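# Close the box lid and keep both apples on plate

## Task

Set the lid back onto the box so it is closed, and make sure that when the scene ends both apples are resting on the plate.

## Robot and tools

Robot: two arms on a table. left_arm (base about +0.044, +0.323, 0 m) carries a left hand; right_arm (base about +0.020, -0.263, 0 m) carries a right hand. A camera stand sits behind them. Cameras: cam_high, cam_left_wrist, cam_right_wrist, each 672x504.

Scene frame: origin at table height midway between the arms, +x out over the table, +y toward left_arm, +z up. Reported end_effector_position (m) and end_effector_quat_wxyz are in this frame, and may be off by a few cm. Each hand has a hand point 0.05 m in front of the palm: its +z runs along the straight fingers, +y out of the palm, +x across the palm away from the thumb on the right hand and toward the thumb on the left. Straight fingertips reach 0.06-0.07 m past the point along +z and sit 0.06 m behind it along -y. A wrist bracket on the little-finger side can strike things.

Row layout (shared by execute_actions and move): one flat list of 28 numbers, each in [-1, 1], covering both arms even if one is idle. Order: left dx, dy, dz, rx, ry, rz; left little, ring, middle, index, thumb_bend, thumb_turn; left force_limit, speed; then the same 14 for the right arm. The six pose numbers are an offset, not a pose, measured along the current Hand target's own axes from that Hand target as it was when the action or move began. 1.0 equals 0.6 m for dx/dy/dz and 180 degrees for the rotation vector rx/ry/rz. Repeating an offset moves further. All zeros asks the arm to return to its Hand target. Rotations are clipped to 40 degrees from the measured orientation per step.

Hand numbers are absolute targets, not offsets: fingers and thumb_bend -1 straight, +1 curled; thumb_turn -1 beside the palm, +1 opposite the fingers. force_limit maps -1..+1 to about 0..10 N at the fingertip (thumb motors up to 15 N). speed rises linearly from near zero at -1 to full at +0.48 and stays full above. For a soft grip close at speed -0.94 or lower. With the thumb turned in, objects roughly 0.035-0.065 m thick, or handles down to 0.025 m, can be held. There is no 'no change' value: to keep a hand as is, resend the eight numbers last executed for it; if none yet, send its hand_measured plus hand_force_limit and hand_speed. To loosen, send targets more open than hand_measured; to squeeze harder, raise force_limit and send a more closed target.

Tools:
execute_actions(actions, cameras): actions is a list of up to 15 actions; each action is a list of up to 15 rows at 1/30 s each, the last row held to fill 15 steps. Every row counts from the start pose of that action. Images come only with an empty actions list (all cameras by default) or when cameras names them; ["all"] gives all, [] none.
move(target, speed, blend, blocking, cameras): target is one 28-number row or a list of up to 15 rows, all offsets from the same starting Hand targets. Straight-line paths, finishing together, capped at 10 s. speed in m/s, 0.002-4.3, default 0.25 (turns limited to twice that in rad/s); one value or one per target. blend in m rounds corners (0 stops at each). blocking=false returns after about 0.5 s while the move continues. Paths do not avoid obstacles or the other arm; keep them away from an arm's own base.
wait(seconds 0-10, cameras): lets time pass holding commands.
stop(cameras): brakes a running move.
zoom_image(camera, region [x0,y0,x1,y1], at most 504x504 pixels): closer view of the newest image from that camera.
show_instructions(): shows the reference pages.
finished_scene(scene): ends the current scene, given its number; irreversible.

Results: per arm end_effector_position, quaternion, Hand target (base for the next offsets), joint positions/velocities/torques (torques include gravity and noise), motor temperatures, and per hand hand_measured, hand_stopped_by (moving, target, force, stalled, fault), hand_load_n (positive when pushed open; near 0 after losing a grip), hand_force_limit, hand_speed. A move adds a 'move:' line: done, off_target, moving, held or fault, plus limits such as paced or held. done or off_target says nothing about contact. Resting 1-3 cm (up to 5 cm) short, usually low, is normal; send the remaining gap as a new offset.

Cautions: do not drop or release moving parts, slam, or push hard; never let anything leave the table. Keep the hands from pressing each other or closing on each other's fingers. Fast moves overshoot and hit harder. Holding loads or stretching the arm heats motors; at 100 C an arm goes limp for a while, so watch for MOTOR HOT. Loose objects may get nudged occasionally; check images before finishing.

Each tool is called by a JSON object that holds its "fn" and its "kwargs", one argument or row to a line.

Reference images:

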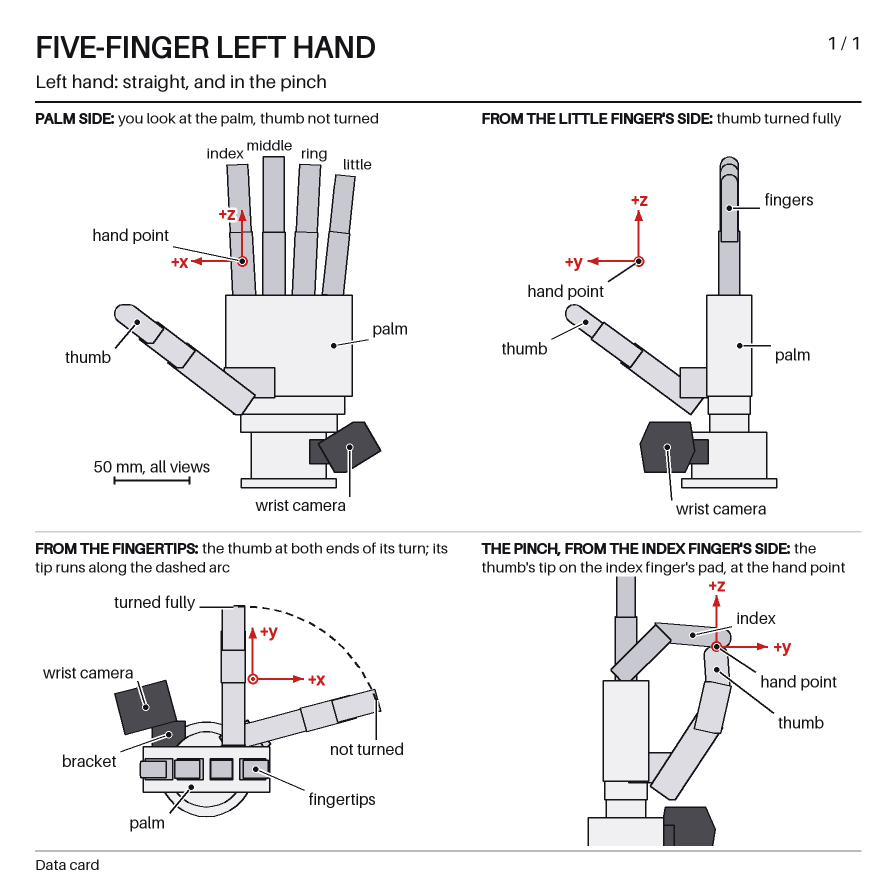

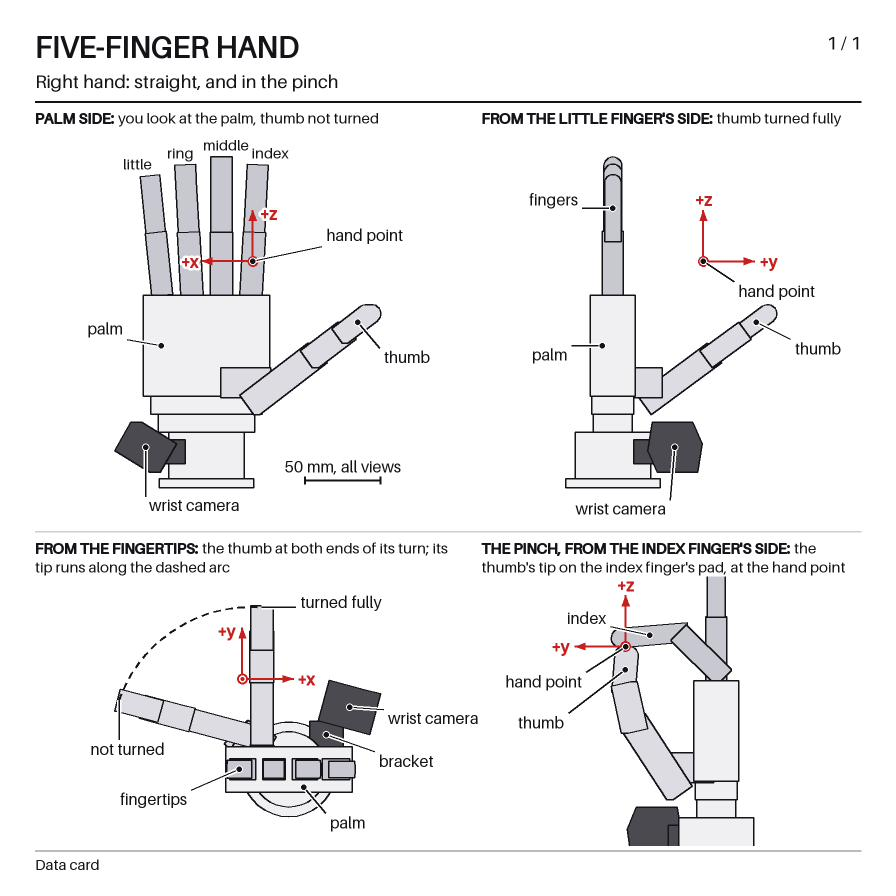

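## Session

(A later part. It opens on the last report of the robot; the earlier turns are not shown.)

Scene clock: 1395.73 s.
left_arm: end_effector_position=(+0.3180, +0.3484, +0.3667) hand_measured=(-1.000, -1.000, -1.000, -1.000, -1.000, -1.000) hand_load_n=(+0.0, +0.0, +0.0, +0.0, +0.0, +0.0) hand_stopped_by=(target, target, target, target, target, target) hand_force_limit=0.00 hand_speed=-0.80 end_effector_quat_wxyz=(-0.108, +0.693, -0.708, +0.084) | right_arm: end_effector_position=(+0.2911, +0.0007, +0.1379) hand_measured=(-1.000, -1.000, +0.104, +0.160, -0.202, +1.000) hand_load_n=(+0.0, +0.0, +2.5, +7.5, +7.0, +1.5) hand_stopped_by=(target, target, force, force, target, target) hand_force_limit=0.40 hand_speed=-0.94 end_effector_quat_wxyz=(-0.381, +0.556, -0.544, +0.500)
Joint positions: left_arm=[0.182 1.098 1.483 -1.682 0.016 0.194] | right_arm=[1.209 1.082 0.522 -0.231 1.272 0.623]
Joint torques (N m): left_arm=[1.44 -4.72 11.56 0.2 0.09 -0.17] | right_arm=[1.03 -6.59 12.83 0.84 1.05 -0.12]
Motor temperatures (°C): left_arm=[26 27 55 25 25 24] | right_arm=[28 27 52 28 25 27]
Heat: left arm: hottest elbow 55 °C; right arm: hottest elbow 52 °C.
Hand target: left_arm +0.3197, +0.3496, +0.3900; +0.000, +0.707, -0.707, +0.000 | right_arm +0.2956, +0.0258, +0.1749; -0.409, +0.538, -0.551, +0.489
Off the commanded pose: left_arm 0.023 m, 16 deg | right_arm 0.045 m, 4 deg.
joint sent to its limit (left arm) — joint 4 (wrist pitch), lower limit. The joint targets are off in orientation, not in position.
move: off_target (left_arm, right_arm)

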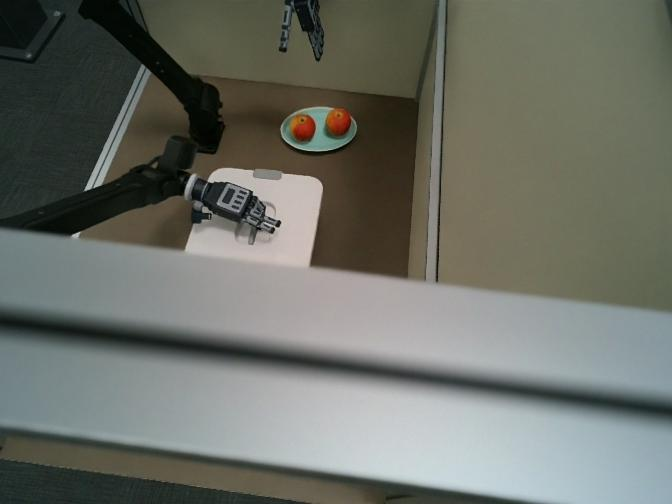

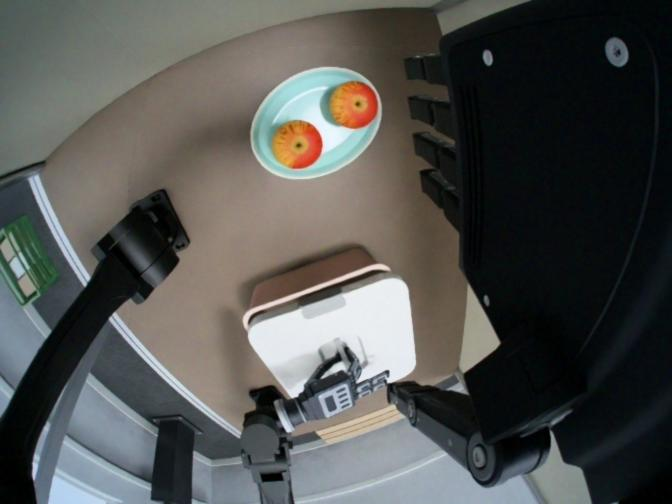

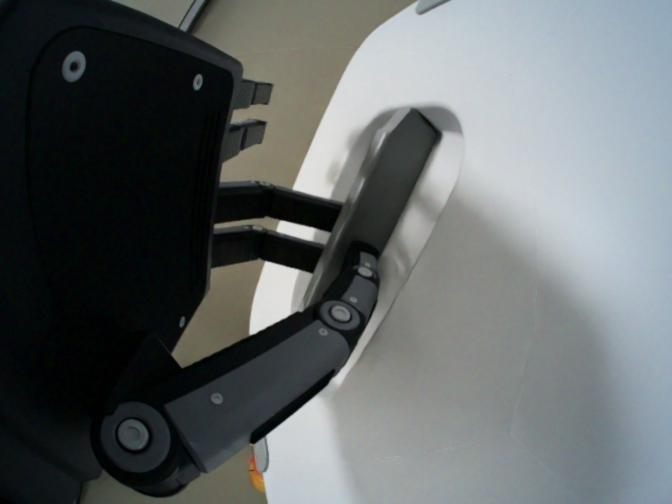

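{"fn": "move", "kwargs": {
  "target": [0,0,0,0,0,0,-1,-1,-1,-1,-1,-1,0,-0.8,0.0208,0.0672,0.0082,-0.0003,0.0043,0.001,-1,-1,0.45,0.45,-0.2,1,0.4,-0.94],
  "speed": 0.04,
  "cameras": ["cam_high","cam_left_wrist","cam_right_wrist"]
}}

{"fn": "zoom_image", "kwargs": {
  "camera": "cam_left_wrist",
  "region": [225, 225, 425, 345]
}}

{"fn": "zoom_image", "kwargs": {
  "camera": "cam_high",
  "region": [170, 130, 350, 270]
}}

Scene clock: 1413.57 s.
left_arm: end_effector_position=(+0.3180, +0.3484, +0.3667) hand_measured=(-1.000, -1.000, -1.000, -1.000, -1.000, -1.000) hand_load_n=(+0.0, +0.0, +0.0, +0.0, +0.0, +0.0) hand_stopped_by=(target, target, target, target, target, target) hand_force_limit=0.00 hand_speed=-0.80 end_effector_quat_wxyz=(-0.108, +0.693, -0.708, +0.084) | right_arm: end_effector_position=(+0.2927, +0.0024, +0.1298) hand_measured=(-1.000, -1.000, +0.104, +0.160, -0.202, +1.000) hand_load_n=(+0.0, +0.0, +2.5, +9.0, +5.0, +1.0) hand_stopped_by=(target, target, force, force, target, target) hand_force_limit=0.40 hand_speed=-0.94 end_effector_quat_wxyz=(-0.390, +0.543, -0.552, +0.498)
Joint positions: left_arm=[0.182 1.098 1.483 -1.682 0.016 0.194] | right_arm=[1.209 1.108 0.503 -0.173 1.284 0.644]
Joint torques (N m): left_arm=[1.67 -4.95 11.58 0.24 0.07 -0.17] | right_arm=[0.97 -5.3 7.73 2.11 0.99 -0.02]
Motor temperatures (°C): left_arm=[26 27 55 25 25 24] | right_arm=[28 27 55 28 26 27]
Heat: left arm: hottest elbow 55 °C; right arm: hottest elbow 55 °C.
Hand target: left_arm +0.3197, +0.3496, +0.3900; +0.000, +0.707, -0.707, +0.000 | right_arm +0.2915, +0.0106, +0.1355; -0.406, +0.534, -0.555, +0.492
Off the commanded pose: left_arm 0.023 m, 16 deg | right_arm 0.010 m, 2 deg.
joint sent to its limit (left arm) — joint 4 (wrist pitch), lower limit. The joint targets are off in orientation, not in position.
move: off_target (left_arm)

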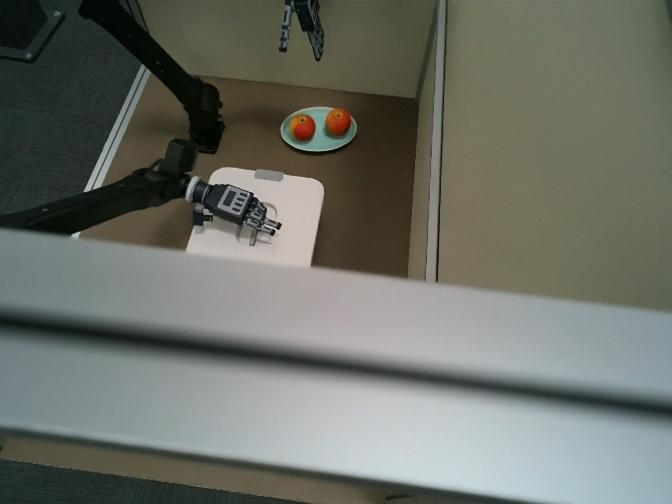

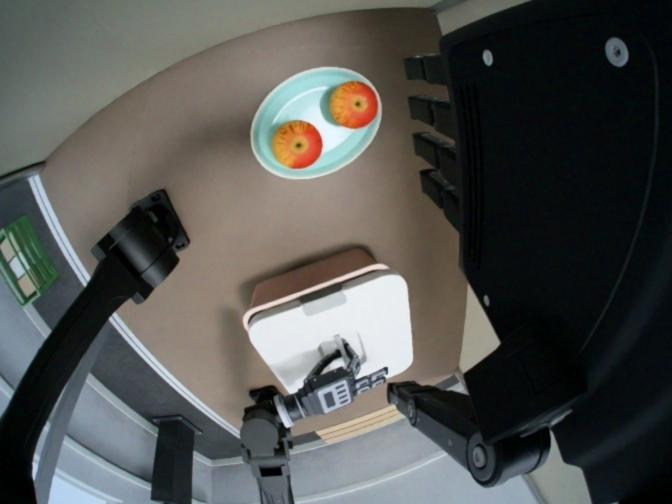

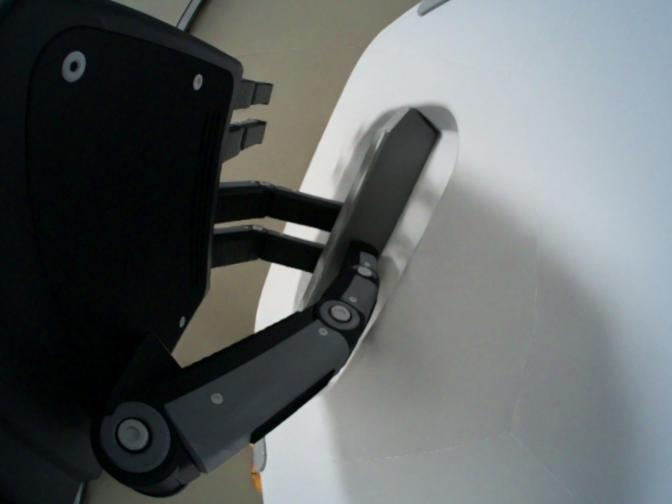

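Scaled by 2.520 from the camera's 672x504 image, which has a finer 960x720 frame.

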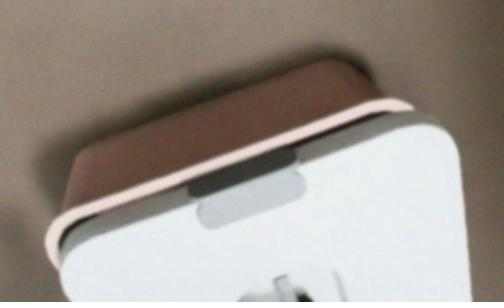

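Scaled by 2.800 from the camera's 672x504 image, which has a finer 960x720 frame.

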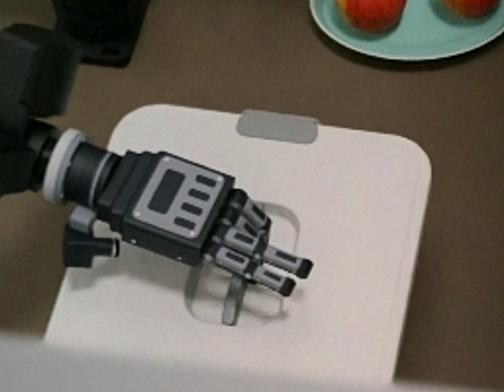

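{"fn": "move", "kwargs": {
  "target": [0,0,0,0,0,0,-1,-1,-1,-1,-1,-1,0,-0.8,-0.005,0.0143,0.0027,0,0,0,-1,-1,0.45,0.45,-0.2,1,0.4,-0.94],
  "speed": 0.03,
  "cameras": ["cam_high","cam_left_wrist"]
}}

{"fn": "zoom_image", "kwargs": {
  "camera": "cam_left_wrist",
  "region": [225, 225, 425, 345]
}}

{"fn": "zoom_image", "kwargs": {
  "camera": "cam_high",
  "region": [170, 130, 350, 270]
}}

Scene clock: 1420.90 s.
left_arm: end_effector_position=(+0.3180, +0.3484, +0.3667) hand_measured=(-1.000, -1.000, -1.000, -1.000, -1.000, -1.000) hand_load_n=(+0.0, -0.5, +0.0, +0.0, +0.0, +0.0) hand_stopped_by=(target, target, target, target, target, target) hand_force_limit=0.00 hand_speed=-0.80 end_effector_quat_wxyz=(-0.108, +0.693, -0.708, +0.084) | right_arm: end_effector_position=(+0.2951, +0.0061, +0.1289) hand_measured=(-1.000, -1.000, +0.104, +0.160, -0.202, +1.000) hand_load_n=(+0.0, +0.0, +4.0, +9.0, +3.5, +0.0) hand_stopped_by=(target, target, force, force, target, target) hand_force_limit=0.40 hand_speed=-0.94 end_effector_quat_wxyz=(-0.396, +0.535, -0.555, +0.499)
Joint positions: left_arm=[0.182 1.098 1.483 -1.682 0.016 0.194] | right_arm=[1.209 1.127 0.503 -0.138 1.293 0.646]
Joint torques (N m): left_arm=[1.67 -4.54 11.58 0.21 0.09 -0.2] | right_arm=[1.08 -4.6 7.05 2.06 0.61 0]
Motor temperatures (°C): left_arm=[26 27 55 25 25 24] | right_arm=[28 27 53 28 26 27]
Heat: left arm: hottest elbow 55 °C; right arm: hottest elbow 53 °C.
Hand target: left_arm +0.3197, +0.3496, +0.3900; +0.000, +0.707, -0.707, +0.000 | right_arm +0.2917, +0.0129, +0.1265; -0.406, +0.534, -0.555, +0.492
Off the commanded pose: left_arm 0.023 m, 16 deg | right_arm 0.008 m, 1 deg.
joint sent to its limit (left arm) — joint 4 (wrist pitch), lower limit. The joint targets are off in orientation, not in position.
move: off_target (left_arm)
Images, in order (width x height): cam_high 672x504, cam_left_wrist 672x504.

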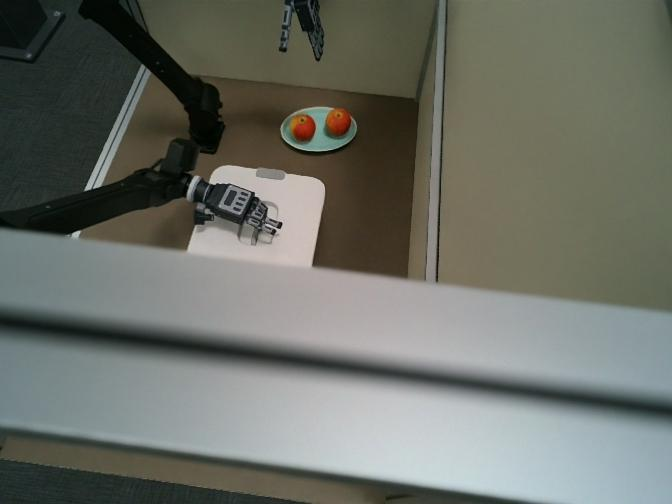

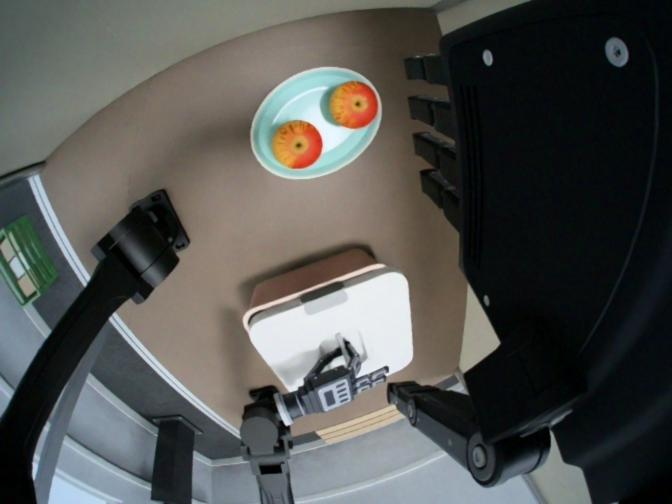

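Scaled by 2.520 from the camera's 672x504 image, which has a finer 960x720 frame.

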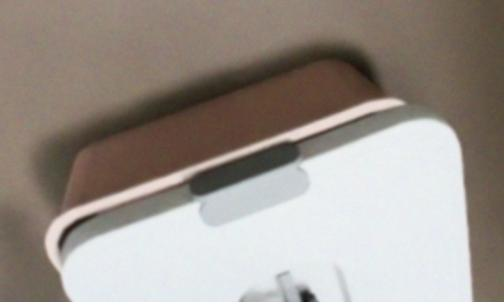

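Scaled by 2.800 from the camera's 672x504 image, which has a finer 960x720 frame.

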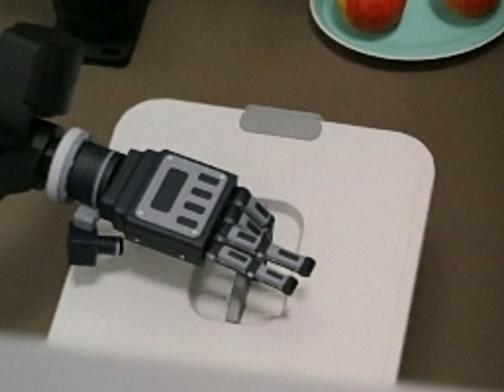

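{"fn": "move", "kwargs": {
  "target": [0,0,0,0,0,0,-1,-1,-1,-1,-1,-1,0,-0.8,-0.0012,0.0163,0.0031,0,0,-0.025,-1,-1,0.45,0.45,-0.2,1,0.4,-0.94],
  "speed": 0.03,
  "cameras": ["cam_high","cam_left_wrist","cam_right_wrist"]
}}

{"fn": "zoom_image", "kwargs": {
  "camera": "cam_left_wrist",
  "region": [225, 225, 425, 345]
}}

{"fn": "zoom_image", "kwargs": {
  "camera": "cam_high",
  "region": [170, 130, 350, 270]
}}

Scene clock: 1452.33 s.
left_arm: end_effector_position=(+0.3180, +0.3484, +0.3667) hand_measured=(-1.000, -1.000, -1.000, -1.000, -1.000, -1.000) hand_load_n=(+0.0, +0.0, +0.0, +0.0, +0.0, +0.0) hand_stopped_by=(target, target, target, target, target, target) hand_force_limit=0.00 hand_speed=-0.80 end_effector_quat_wxyz=(-0.108, +0.693, -0.708, +0.084) | right_arm: end_effector_position=(+0.2964, +0.0075, +0.1276) hand_measured=(-1.000, -1.000, +0.104, +0.160, -0.202, +1.000) hand_load_n=(+0.0, +0.0, +3.5, +9.0, +3.0, +0.0) hand_stopped_by=(target, target, force, force, target, target) hand_force_limit=0.40 hand_speed=-0.94 end_effector_quat_wxyz=(-0.390, +0.541, -0.543, +0.510)
Joint positions: left_arm=[0.182 1.098 1.483 -1.682 0.016 0.194] | right_arm=[1.213 1.146 0.503 -0.096 1.306 0.591]
Joint torques (N m): left_arm=[1.67 -4.78 11.56 0.21 0.09 -0.18] | right_arm=[0.97 -3.43 6.91 1.68 0.13 -0.15]
Motor temperatures (°C): left_arm=[26 27 55 25 25 24] | right_arm=[28 27 48 28 25 27]
Heat: left arm: hottest elbow 55 °C; right arm: hottest elbow 48 °C.
Hand target: left_arm +0.3197, +0.3496, +0.3900; +0.000, +0.707, -0.707, +0.000 | right_arm +0.2917, +0.0128, +0.1165; -0.386, +0.555, -0.534, +0.507
Off the commanded pose: left_arm 0.023 m, 16 deg | right_arm 0.013 m, 2 deg.
joint sent to its limit (left arm) — joint 4 (wrist pitch), lower limit. The joint targets are off in orientation, not in position.
move: off_target (left_arm, right_arm)

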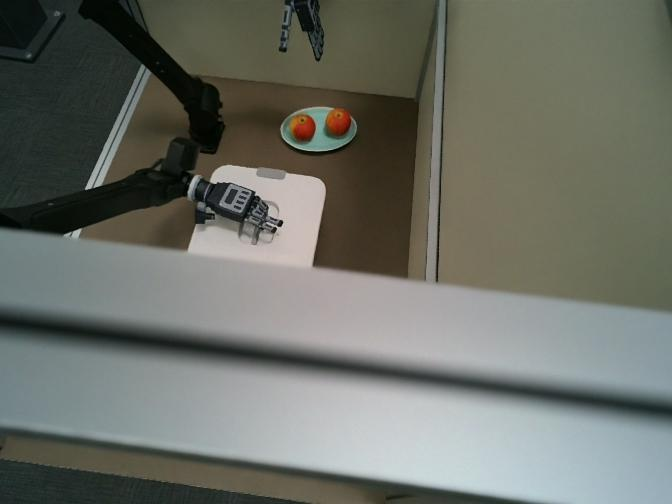

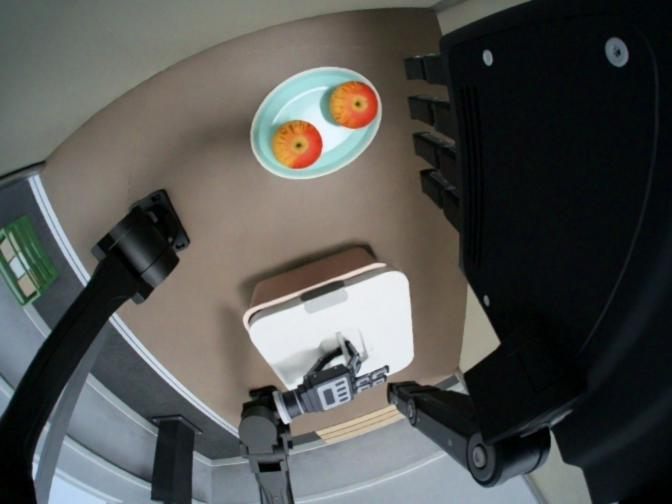

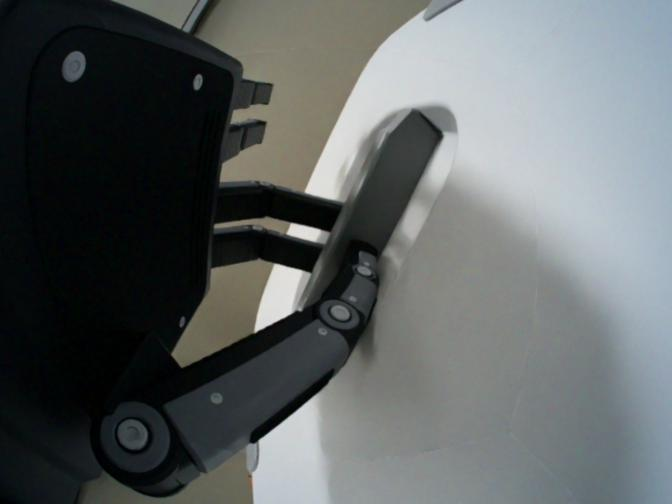

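Scaled by 2.520 from the camera's 672x504 image, which has a finer 960x720 frame.

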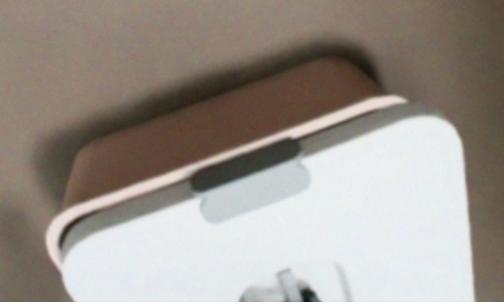

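Scaled by 2.800 from the camera's 672x504 image, which has a finer 960x720 frame.

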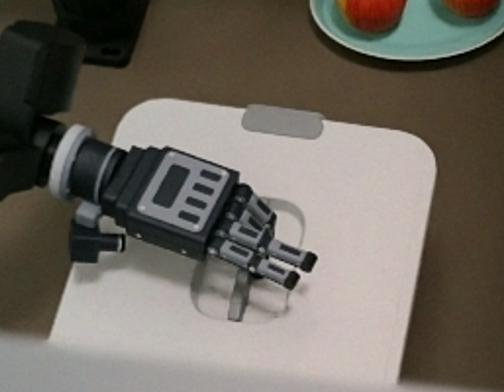

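{"fn": "move", "kwargs": {
  "target": [0,0,0,0,0,0,-1,-1,-1,-1,-1,-1,0,-0.8,0.009,-0.0482,-0.0228,0.0167,0,0,-1,-1,0.45,0.45,-0.2,1,0.4,-0.94],
  "speed": 0.04,
  "cameras": ["cam_high","cam_left_wrist"]
}}

{"fn": "zoom_image", "kwargs": {
  "camera": "cam_left_wrist",
  "region": [225, 225, 425, 345]
}}

{"fn": "zoom_image", "kwargs": {
  "camera": "cam_high",
  "region": [170, 130, 350, 270]
}}

Scene clock: 1467.37 s.
left_arm: end_effector_position=(+0.3180, +0.3484, +0.3667) hand_measured=(-1.000, -1.000, -1.000, -1.000, -1.000, -1.000) hand_load_n=(+0.0, +0.5, +0.0, +0.0, +0.0, +0.0) hand_stopped_by=(target, target, target, target, target, target) hand_force_limit=0.00 hand_speed=-0.80 end_effector_quat_wxyz=(-0.108, +0.693, -0.708, +0.084) | right_arm: end_effector_position=(+0.2867, +0.0085, +0.1392) hand_measured=(-1.000, -1.000, +0.104, +0.160, -0.202, +1.000) hand_load_n=(+0.0, -0.5, +2.0, +8.0, +7.0, +1.0) hand_stopped_by=(target, target, force, force, target, target) hand_force_limit=0.40 hand_speed=-0.94 end_effector_quat_wxyz=(-0.390, +0.550, -0.521, +0.524)
Joint positions: left_arm=[0.182 1.098 1.483 -1.682 0.016 0.194] | right_arm=[1.254 1.12 0.503 -0.096 1.345 0.526]
Joint torques (N m): left_arm=[1.44 -4.72 11.59 0.27 0.11 -0.18] | right_arm=[1.03 -6.83 7.71 1.55 1 -0.16]
Motor temperatures (°C): left_arm=[26 27 55 25 25 24] | right_arm=[28 27 46 28 25 27]
Heat: left arm: hottest elbow 55 °C; right arm: hottest elbow 46 °C.
Hand target: left_arm +0.3197, +0.3496, +0.3900; +0.000, +0.707, -0.707, +0.000 | right_arm +0.2837, +0.0129, +0.1480; -0.401, +0.545, -0.520, +0.521
Off the commanded pose: left_arm 0.023 m, 16 deg | right_arm 0.010 m, 1 deg.
joint sent to its limit (left arm) — joint 4 (wrist pitch), lower limit. The joint targets are off in orientation, not in position.
move: off_target (left_arm)
Images, in order (width x height): cam_high 672x504, cam_left_wrist 672x504.

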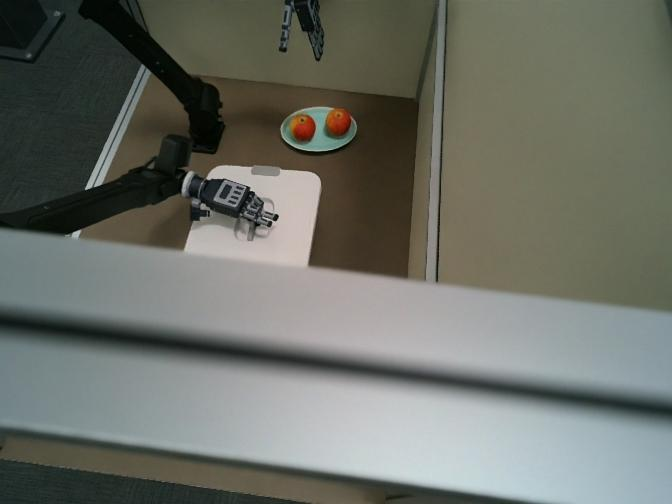

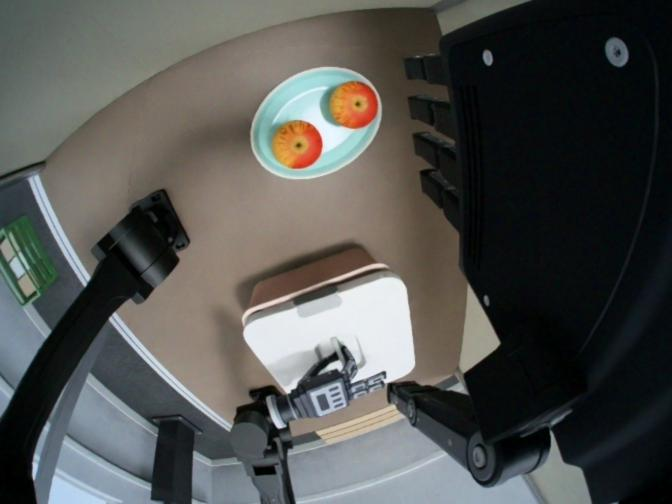

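Scaled by 2.520 from the camera's 672x504 image, which has a finer 960x720 frame.

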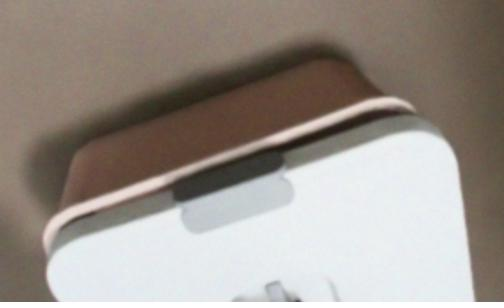

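Scaled by 2.800 from the camera's 672x504 image, which has a finer 960x720 frame.

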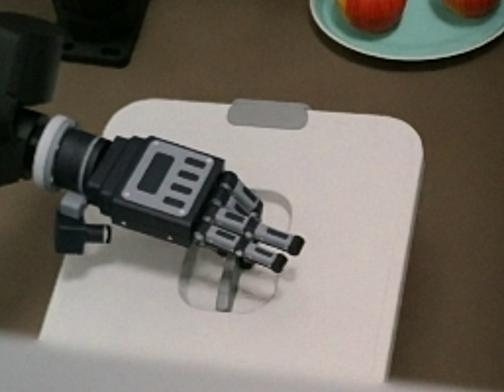

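{"fn": "move", "kwargs": {
  "target": [0,0,0,0,0,0,-1,-1,-1,-1,-1,-1,0,-0.8,-0.0042,0.0162,0.002,-0.0121,0.0065,0.0009,-1,-1,0.45,0.45,-0.2,1,0.4,-0.94],
  "speed": 0.03,
  "cameras": ["cam_high","cam_left_wrist"]
}}

{"fn": "zoom_image", "kwargs": {
  "camera": "cam_left_wrist",
  "region": [225, 225, 425, 345]
}}

{"fn": "zoom_image", "kwargs": {
  "camera": "cam_high",
  "region": [170, 130, 350, 270]
}}

Scene clock: 1489.63 s.
left_arm: end_effector_position=(+0.3180, +0.3484, +0.3667) hand_measured=(-1.000, -1.000, -1.000, -1.000, -1.000, -1.000) hand_load_n=(+0.0, +0.0, +0.0, +0.0, +0.0, +0.0) hand_stopped_by=(target, target, target, target, target, target) hand_force_limit=0.00 hand_speed=-0.80 end_effector_quat_wxyz=(-0.108, +0.693, -0.708, +0.084) | right_arm: end_effector_position=(+0.2813, -0.0033, +0.1200) hand_measured=(-1.000, -1.000, +0.104, +0.160, -0.202, +1.000) hand_load_n=(+0.0, +0.0, +2.5, +8.0, +7.5, +0.0) hand_stopped_by=(target, target, force, force, target, target) hand_force_limit=0.40 hand_speed=-0.94 end_effector_quat_wxyz=(-0.370, +0.557, -0.528, +0.523)
Joint positions: left_arm=[0.182 1.098 1.483 -1.682 0.016 0.194] | right_arm=[1.254 1.138 0.503 -0.253 1.338 0.678]
Joint torques (N m): left_arm=[1.67 -4.78 11.48 0.16 0.11 -0.16] | right_arm=[0.62 -5.48 10.47 0.66 1 -0.01]
Motor temperatures (°C): left_arm=[26 27 55 25 25 24] | right_arm=[28 27 45 28 26 27]
Heat: left arm: hottest elbow 55 °C; right arm: hottest elbow 45 °C.
Hand target: left_arm +0.3197, +0.3496, +0.3900; +0.000, +0.707, -0.707, +0.000 | right_arm +0.2837, +0.0139, +0.1380; -0.386, +0.547, -0.535, +0.516
Off the commanded pose: left_arm 0.023 m, 16 deg | right_arm 0.025 m, 2 deg.
joint sent to its limit (left arm) — joint 4 (wrist pitch), lower limit. The joint targets are off in orientation, not in position.
move: off_target (left_arm, right_arm)
Images, in order (width x height): cam_high 672x504, cam_left_wrist 672x504.

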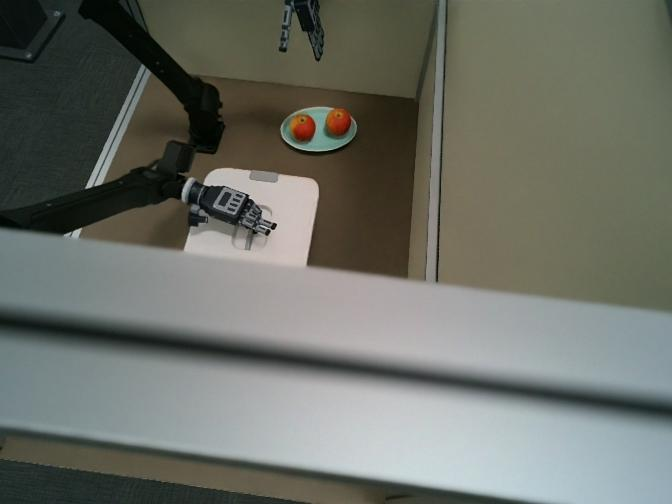

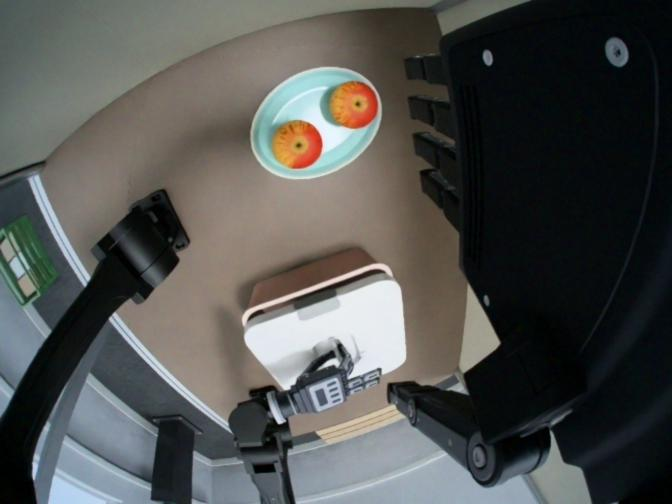

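Scaled by 2.520 from the camera's 672x504 image, which has a finer 960x720 frame.

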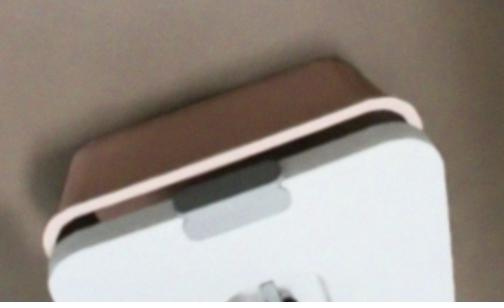

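Scaled by 2.800 from the camera's 672x504 image, which has a finer 960x720 frame.

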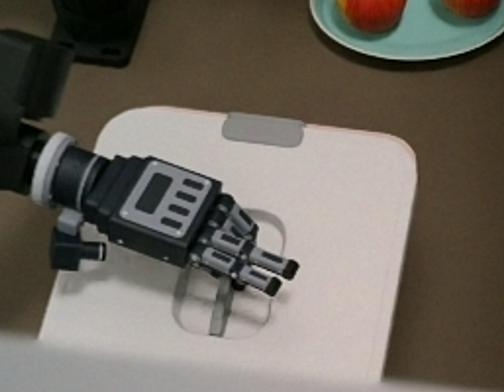

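{"fn": "move", "kwargs": {
  "target": [0,0,0,0,0,0,-1,-1,-1,-1,-1,-1,0,-0.8,-0.0122,-0.0812,-0.0065,-0.015,-0.0113,0.0006,-1,-1,0.45,0.45,-0.2,1,0.4,-0.94],
  "speed": 0.05,
  "cameras": ["all"]
}}

{"fn": "zoom_image", "kwargs": {
  "camera": "cam_left_wrist",
  "region": [225, 225, 425, 345]
}}

{"fn": "zoom_image", "kwargs": {
  "camera": "cam_high",
  "region": [170, 130, 350, 270]
}}

Scene clock: 1540.07 s.
left_arm: end_effector_position=(+0.3180, +0.3484, +0.3667) hand_measured=(-1.000, -1.000, -1.000, -1.000, -1.000, -1.000) hand_load_n=(+0.0, +0.0, +0.0, +0.0, +0.0, +0.0) hand_stopped_by=(target, target, target, target, target, target) hand_force_limit=0.00 hand_speed=-0.80 end_effector_quat_wxyz=(-0.108, +0.693, -0.708, +0.084) | right_arm: end_effector_position=(+0.2780, +0.0109, +0.1488) hand_measured=(-1.000, -1.000, +0.104, +0.160, -0.202, +1.000) hand_load_n=(+0.0, +0.0, +1.5, +8.0, +7.5, +0.5) hand_stopped_by=(target, target, force, force, target, target) hand_force_limit=0.40 hand_speed=-0.94 end_effector_quat_wxyz=(-0.361, +0.588, -0.523, +0.501)
Joint positions: left_arm=[0.182 1.098 1.483 -1.682 0.016 0.194] | right_arm=[1.251 1.084 0.594 -0.42 1.265 0.669]
Joint torques (N m): left_arm=[1.44 -4.78 11.56 0.2 0.08 -0.16] | right_arm=[-1.55 -6.83 12.98 0.7 0.98 -0.13]
Motor temperatures (°C): left_arm=[26 27 55 25 25 24] | right_arm=[28 27 48 28 26 27]
Heat: left arm: hottest elbow 55 °C; right arm: hottest elbow 48 °C.
Hand target: left_arm +0.3197, +0.3496, +0.3900; +0.000, +0.707, -0.707, +0.000 | right_arm +0.2896, +0.0280, +0.1848; -0.383, +0.564, -0.540, +0.493
Off the commanded pose: left_arm 0.023 m, 16 deg | right_arm 0.042 m, 4 deg.
joint sent to its limit (left arm) — joint 4 (wrist pitch), lower limit. The joint targets are off in orientation, not in position.
move: off_target (left_arm, right_arm)

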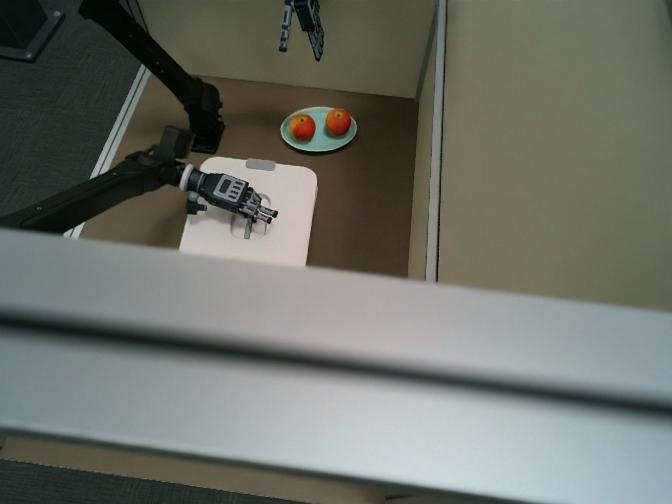

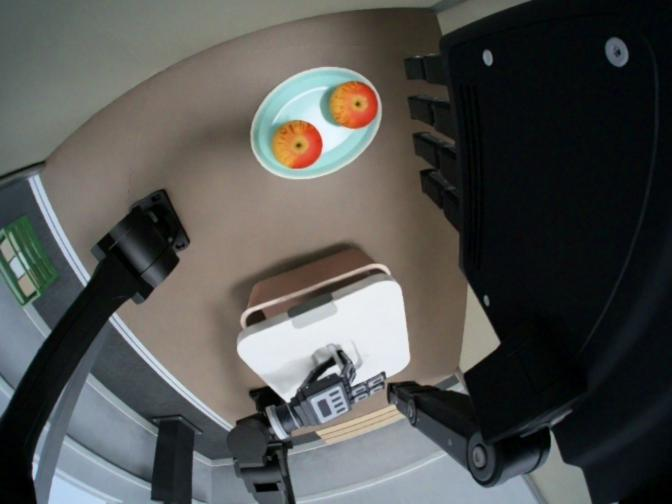

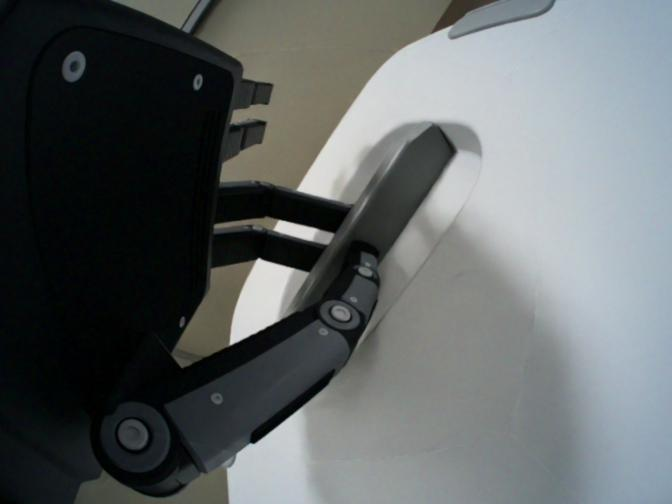

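Scaled by 2.520 from the camera's 672x504 image, which has a finer 960x720 frame.

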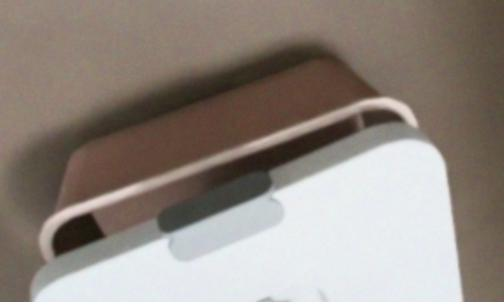

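Scaled by 2.800 from the camera's 672x504 image, which has a finer 960x720 frame.

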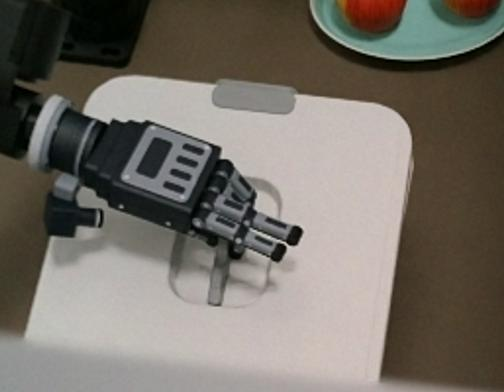

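{"fn": "move", "kwargs": {
  "target": [0,0,0,0,0,0,-1,-1,-1,-1,-1,-1,0,-0.8,0.0088,0.0835,0.0092,0,0,0,-1,-1,0.45,0.45,-0.2,1,0.4,-0.94],
  "speed": 0.04,
  "cameras": ["cam_high","cam_left_wrist"]
}}

{"fn": "zoom_image", "kwargs": {
  "camera": "cam_left_wrist",
  "region": [225, 225, 425, 345]
}}

{"fn": "zoom_image", "kwargs": {
  "camera": "cam_high",
  "region": [170, 130, 350, 270]
}}

Scene clock: 1560.97 s.
left_arm: end_effector_position=(+0.3180, +0.3484, +0.3667) hand_measured=(-1.000, -1.000, -1.000, -1.000, -1.000, -1.000) hand_load_n=(+0.0, +0.0, +0.0, +0.0, +0.5, +0.0) hand_stopped_by=(target, target, target, target, target, target) hand_force_limit=0.00 hand_speed=-0.80 end_effector_quat_wxyz=(-0.108, +0.693, -0.708, +0.084) | right_arm: end_effector_position=(+0.2786, +0.0128, +0.1297) hand_measured=(-1.000, -1.000, +0.104, +0.160, -0.202, +1.000) hand_load_n=(+0.0, +0.0, +2.0, +8.0, +8.0, +0.5) hand_stopped_by=(target, target, force, force, target, target) hand_force_limit=0.40 hand_speed=-0.94 end_effector_quat_wxyz=(-0.371, +0.579, -0.531, +0.495)
Joint positions: left_arm=[0.182 1.098 1.483 -1.682 0.016 0.194] | right_arm=[1.251 1.119 0.552 -0.327 1.266 0.685]
Joint torques (N m): left_arm=[1.49 -4.72 11.52 0.25 0.11 -0.2] | right_arm=[-0.85 -5.71 7.92 1.98 1.14 -0.03]
Motor temperatures (°C): left_arm=[26 27 55 25 25 24] | right_arm=[28 27 53 28 26 27]
Heat: left arm: hottest elbow 55 °C; right arm: hottest elbow 53 °C.
Hand target: left_arm +0.3197, +0.3496, +0.3900; +0.000, +0.707, -0.707, +0.000 | right_arm +0.2830, +0.0161, +0.1361; -0.383, +0.564, -0.540, +0.493
Off the commanded pose: left_arm 0.023 m, 16 deg | right_arm 0.008 m, 2 deg.
joint sent to its limit (left arm) — joint 4 (wrist pitch), lower limit. The joint targets are off in orientation, not in position.
move: off_target (left_arm)
Images, in order (width x height): cam_high 672x504, cam_left_wrist 672x504.

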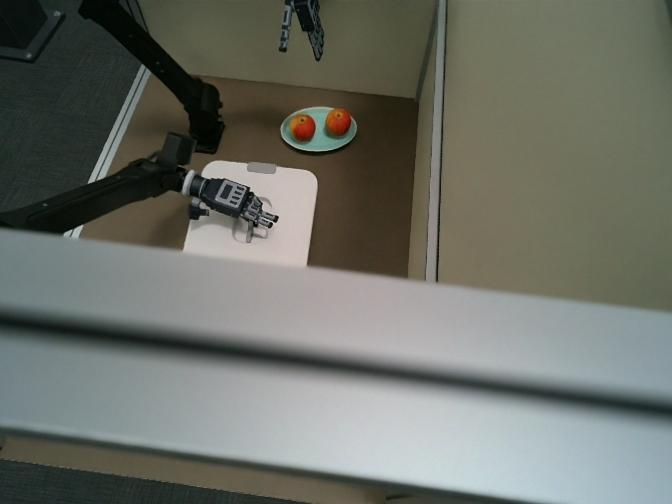

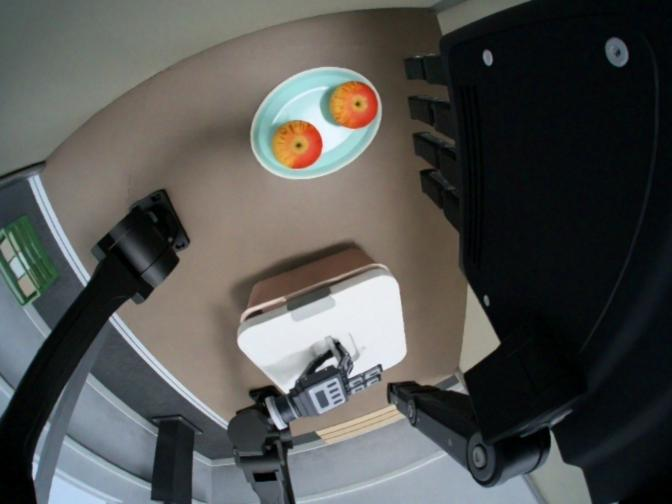

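Scaled by 2.520 from the camera's 672x504 image, which has a finer 960x720 frame.

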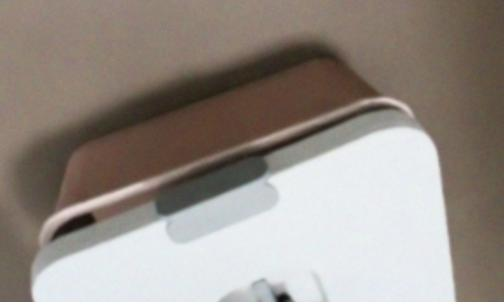

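Scaled by 2.800 from the camera's 672x504 image, which has a finer 960x720 frame.

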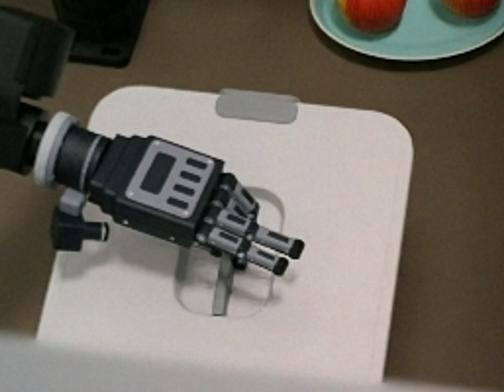

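{"fn": "move", "kwargs": {
  "target": [
    [0,0,0,0,0,0,-1,-1,-1,-1,-1,-1,0,-0.8,0.0225,-0.086,-0.017,0,0,0,-1,-1,0.45,0.45,-0.2,1,0.4,-0.94],
    [0,0,0,0,0,0,-1,-1,-1,-1,-1,-1,0,-0.8,0.0323,-0.0847,-0.016,0,0,0,-1,-1,0.45,0.45,-0.2,1,0.4,-0.94],
    [0,0,0,0,0,0,-1,-1,-1,-1,-1,-1,0,-0.8,0.017,0.0202,0.006,0,0,0,-1,-1,0.45,0.45,-0.2,1,0.4,-0.94]
  ],
  "speed": [0.05,0.04,0.04],
  "cameras": ["all"]
}}

{"fn": "zoom_image", "kwargs": {
  "camera": "cam_left_wrist",
  "region": [225, 225, 425, 345]
}}

{"fn": "zoom_image", "kwargs": {
  "camera": "cam_high",
  "region": [170, 130, 350, 270]
}}

Scene clock: 1596.47 s.
left_arm: end_effector_position=(+0.3180, +0.3484, +0.3667) hand_measured=(-1.000, -1.000, -1.000, -1.000, -1.000, -1.000) hand_load_n=(+0.0, +0.0, +0.0, +0.0, +0.0, +0.0) hand_stopped_by=(target, target, target, target, target, target) hand_force_limit=0.00 hand_speed=-0.80 end_effector_quat_wxyz=(-0.108, +0.693, -0.708, +0.084) | right_arm: end_effector_position=(+0.2782, +0.0029, +0.1215) hand_measured=(-1.000, -1.000, +0.104, +0.160, -0.202, +1.000) hand_load_n=(+0.0, -0.5, +1.5, +8.5, +7.5, +0.5) hand_stopped_by=(target, target, force, force, target, target) hand_force_limit=0.40 hand_speed=-0.94 end_effector_quat_wxyz=(-0.376, +0.575, -0.532, +0.494)
Joint positions: left_arm=[0.182 1.098 1.483 -1.682 0.016 0.194] | right_arm=[1.243 1.1 0.506 -0.263 1.263 0.659]
Joint torques (N m): left_arm=[1.49 -4.72 11.55 0.23 0.1 -0.18] | right_arm=[-1.26 -5.07 7.6 2 0.9 -0.08]
Motor temperatures (°C): left_arm=[26 27 55 25 25 24] | right_arm=[28 27 48 28 27 27]
Heat: left arm: hottest elbow 55 °C; right arm: hottest elbow 48 °C.
Hand target: left_arm +0.3197, +0.3496, +0.3900; +0.000, +0.707, -0.707, +0.000 | right_arm +0.2830, +0.0040, +0.1251; -0.383, +0.564, -0.540, +0.493
Off the commanded pose: left_arm 0.023 m, 16 deg | right_arm 0.006 m, 2 deg.
joint sent to its limit (left arm) — joint 4 (wrist pitch), lower limit. The joint targets are off in orientation, not in position.
move: off_target (left_arm)

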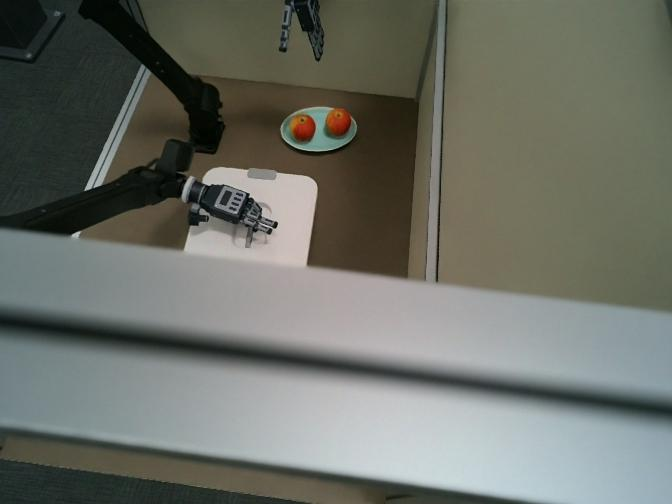

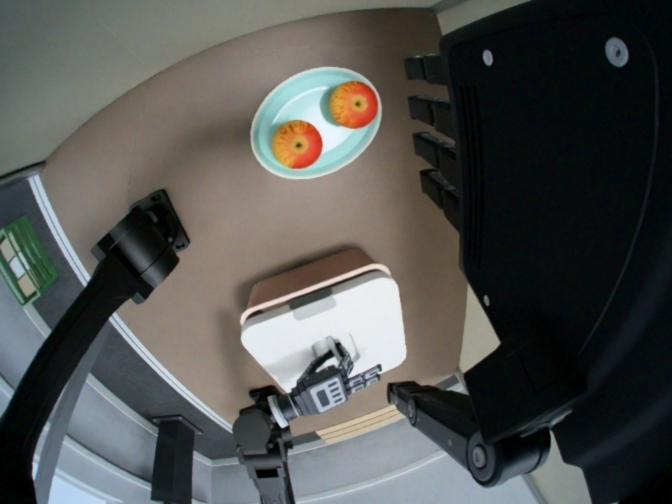

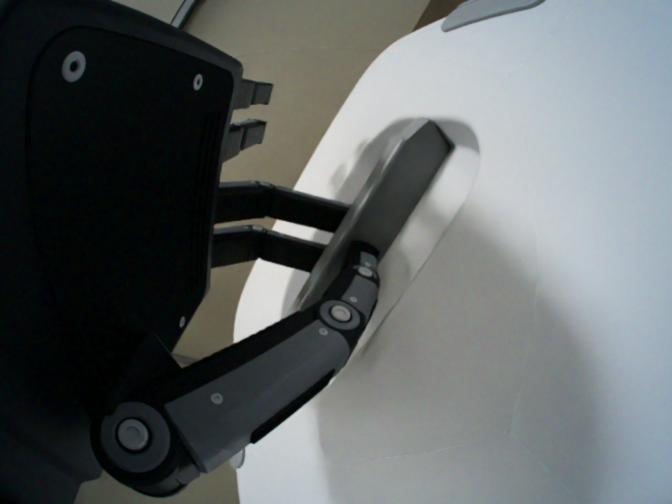

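Scaled by 2.520 from the camera's 672x504 image, which has a finer 960x720 frame.

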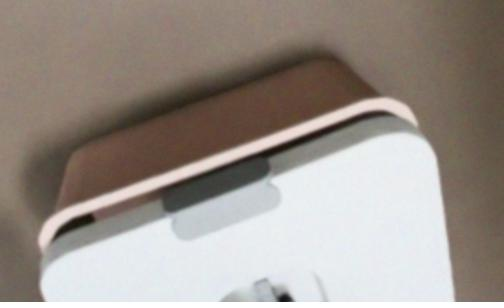

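Scaled by 2.800 from the camera's 672x504 image, which has a finer 960x720 frame.

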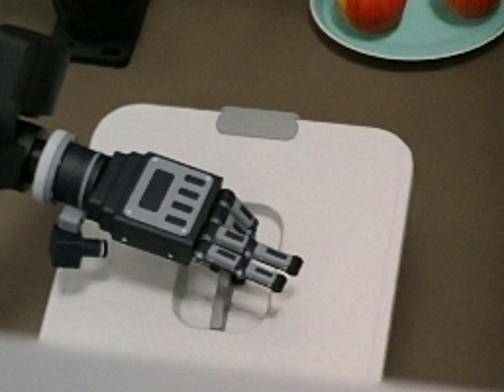

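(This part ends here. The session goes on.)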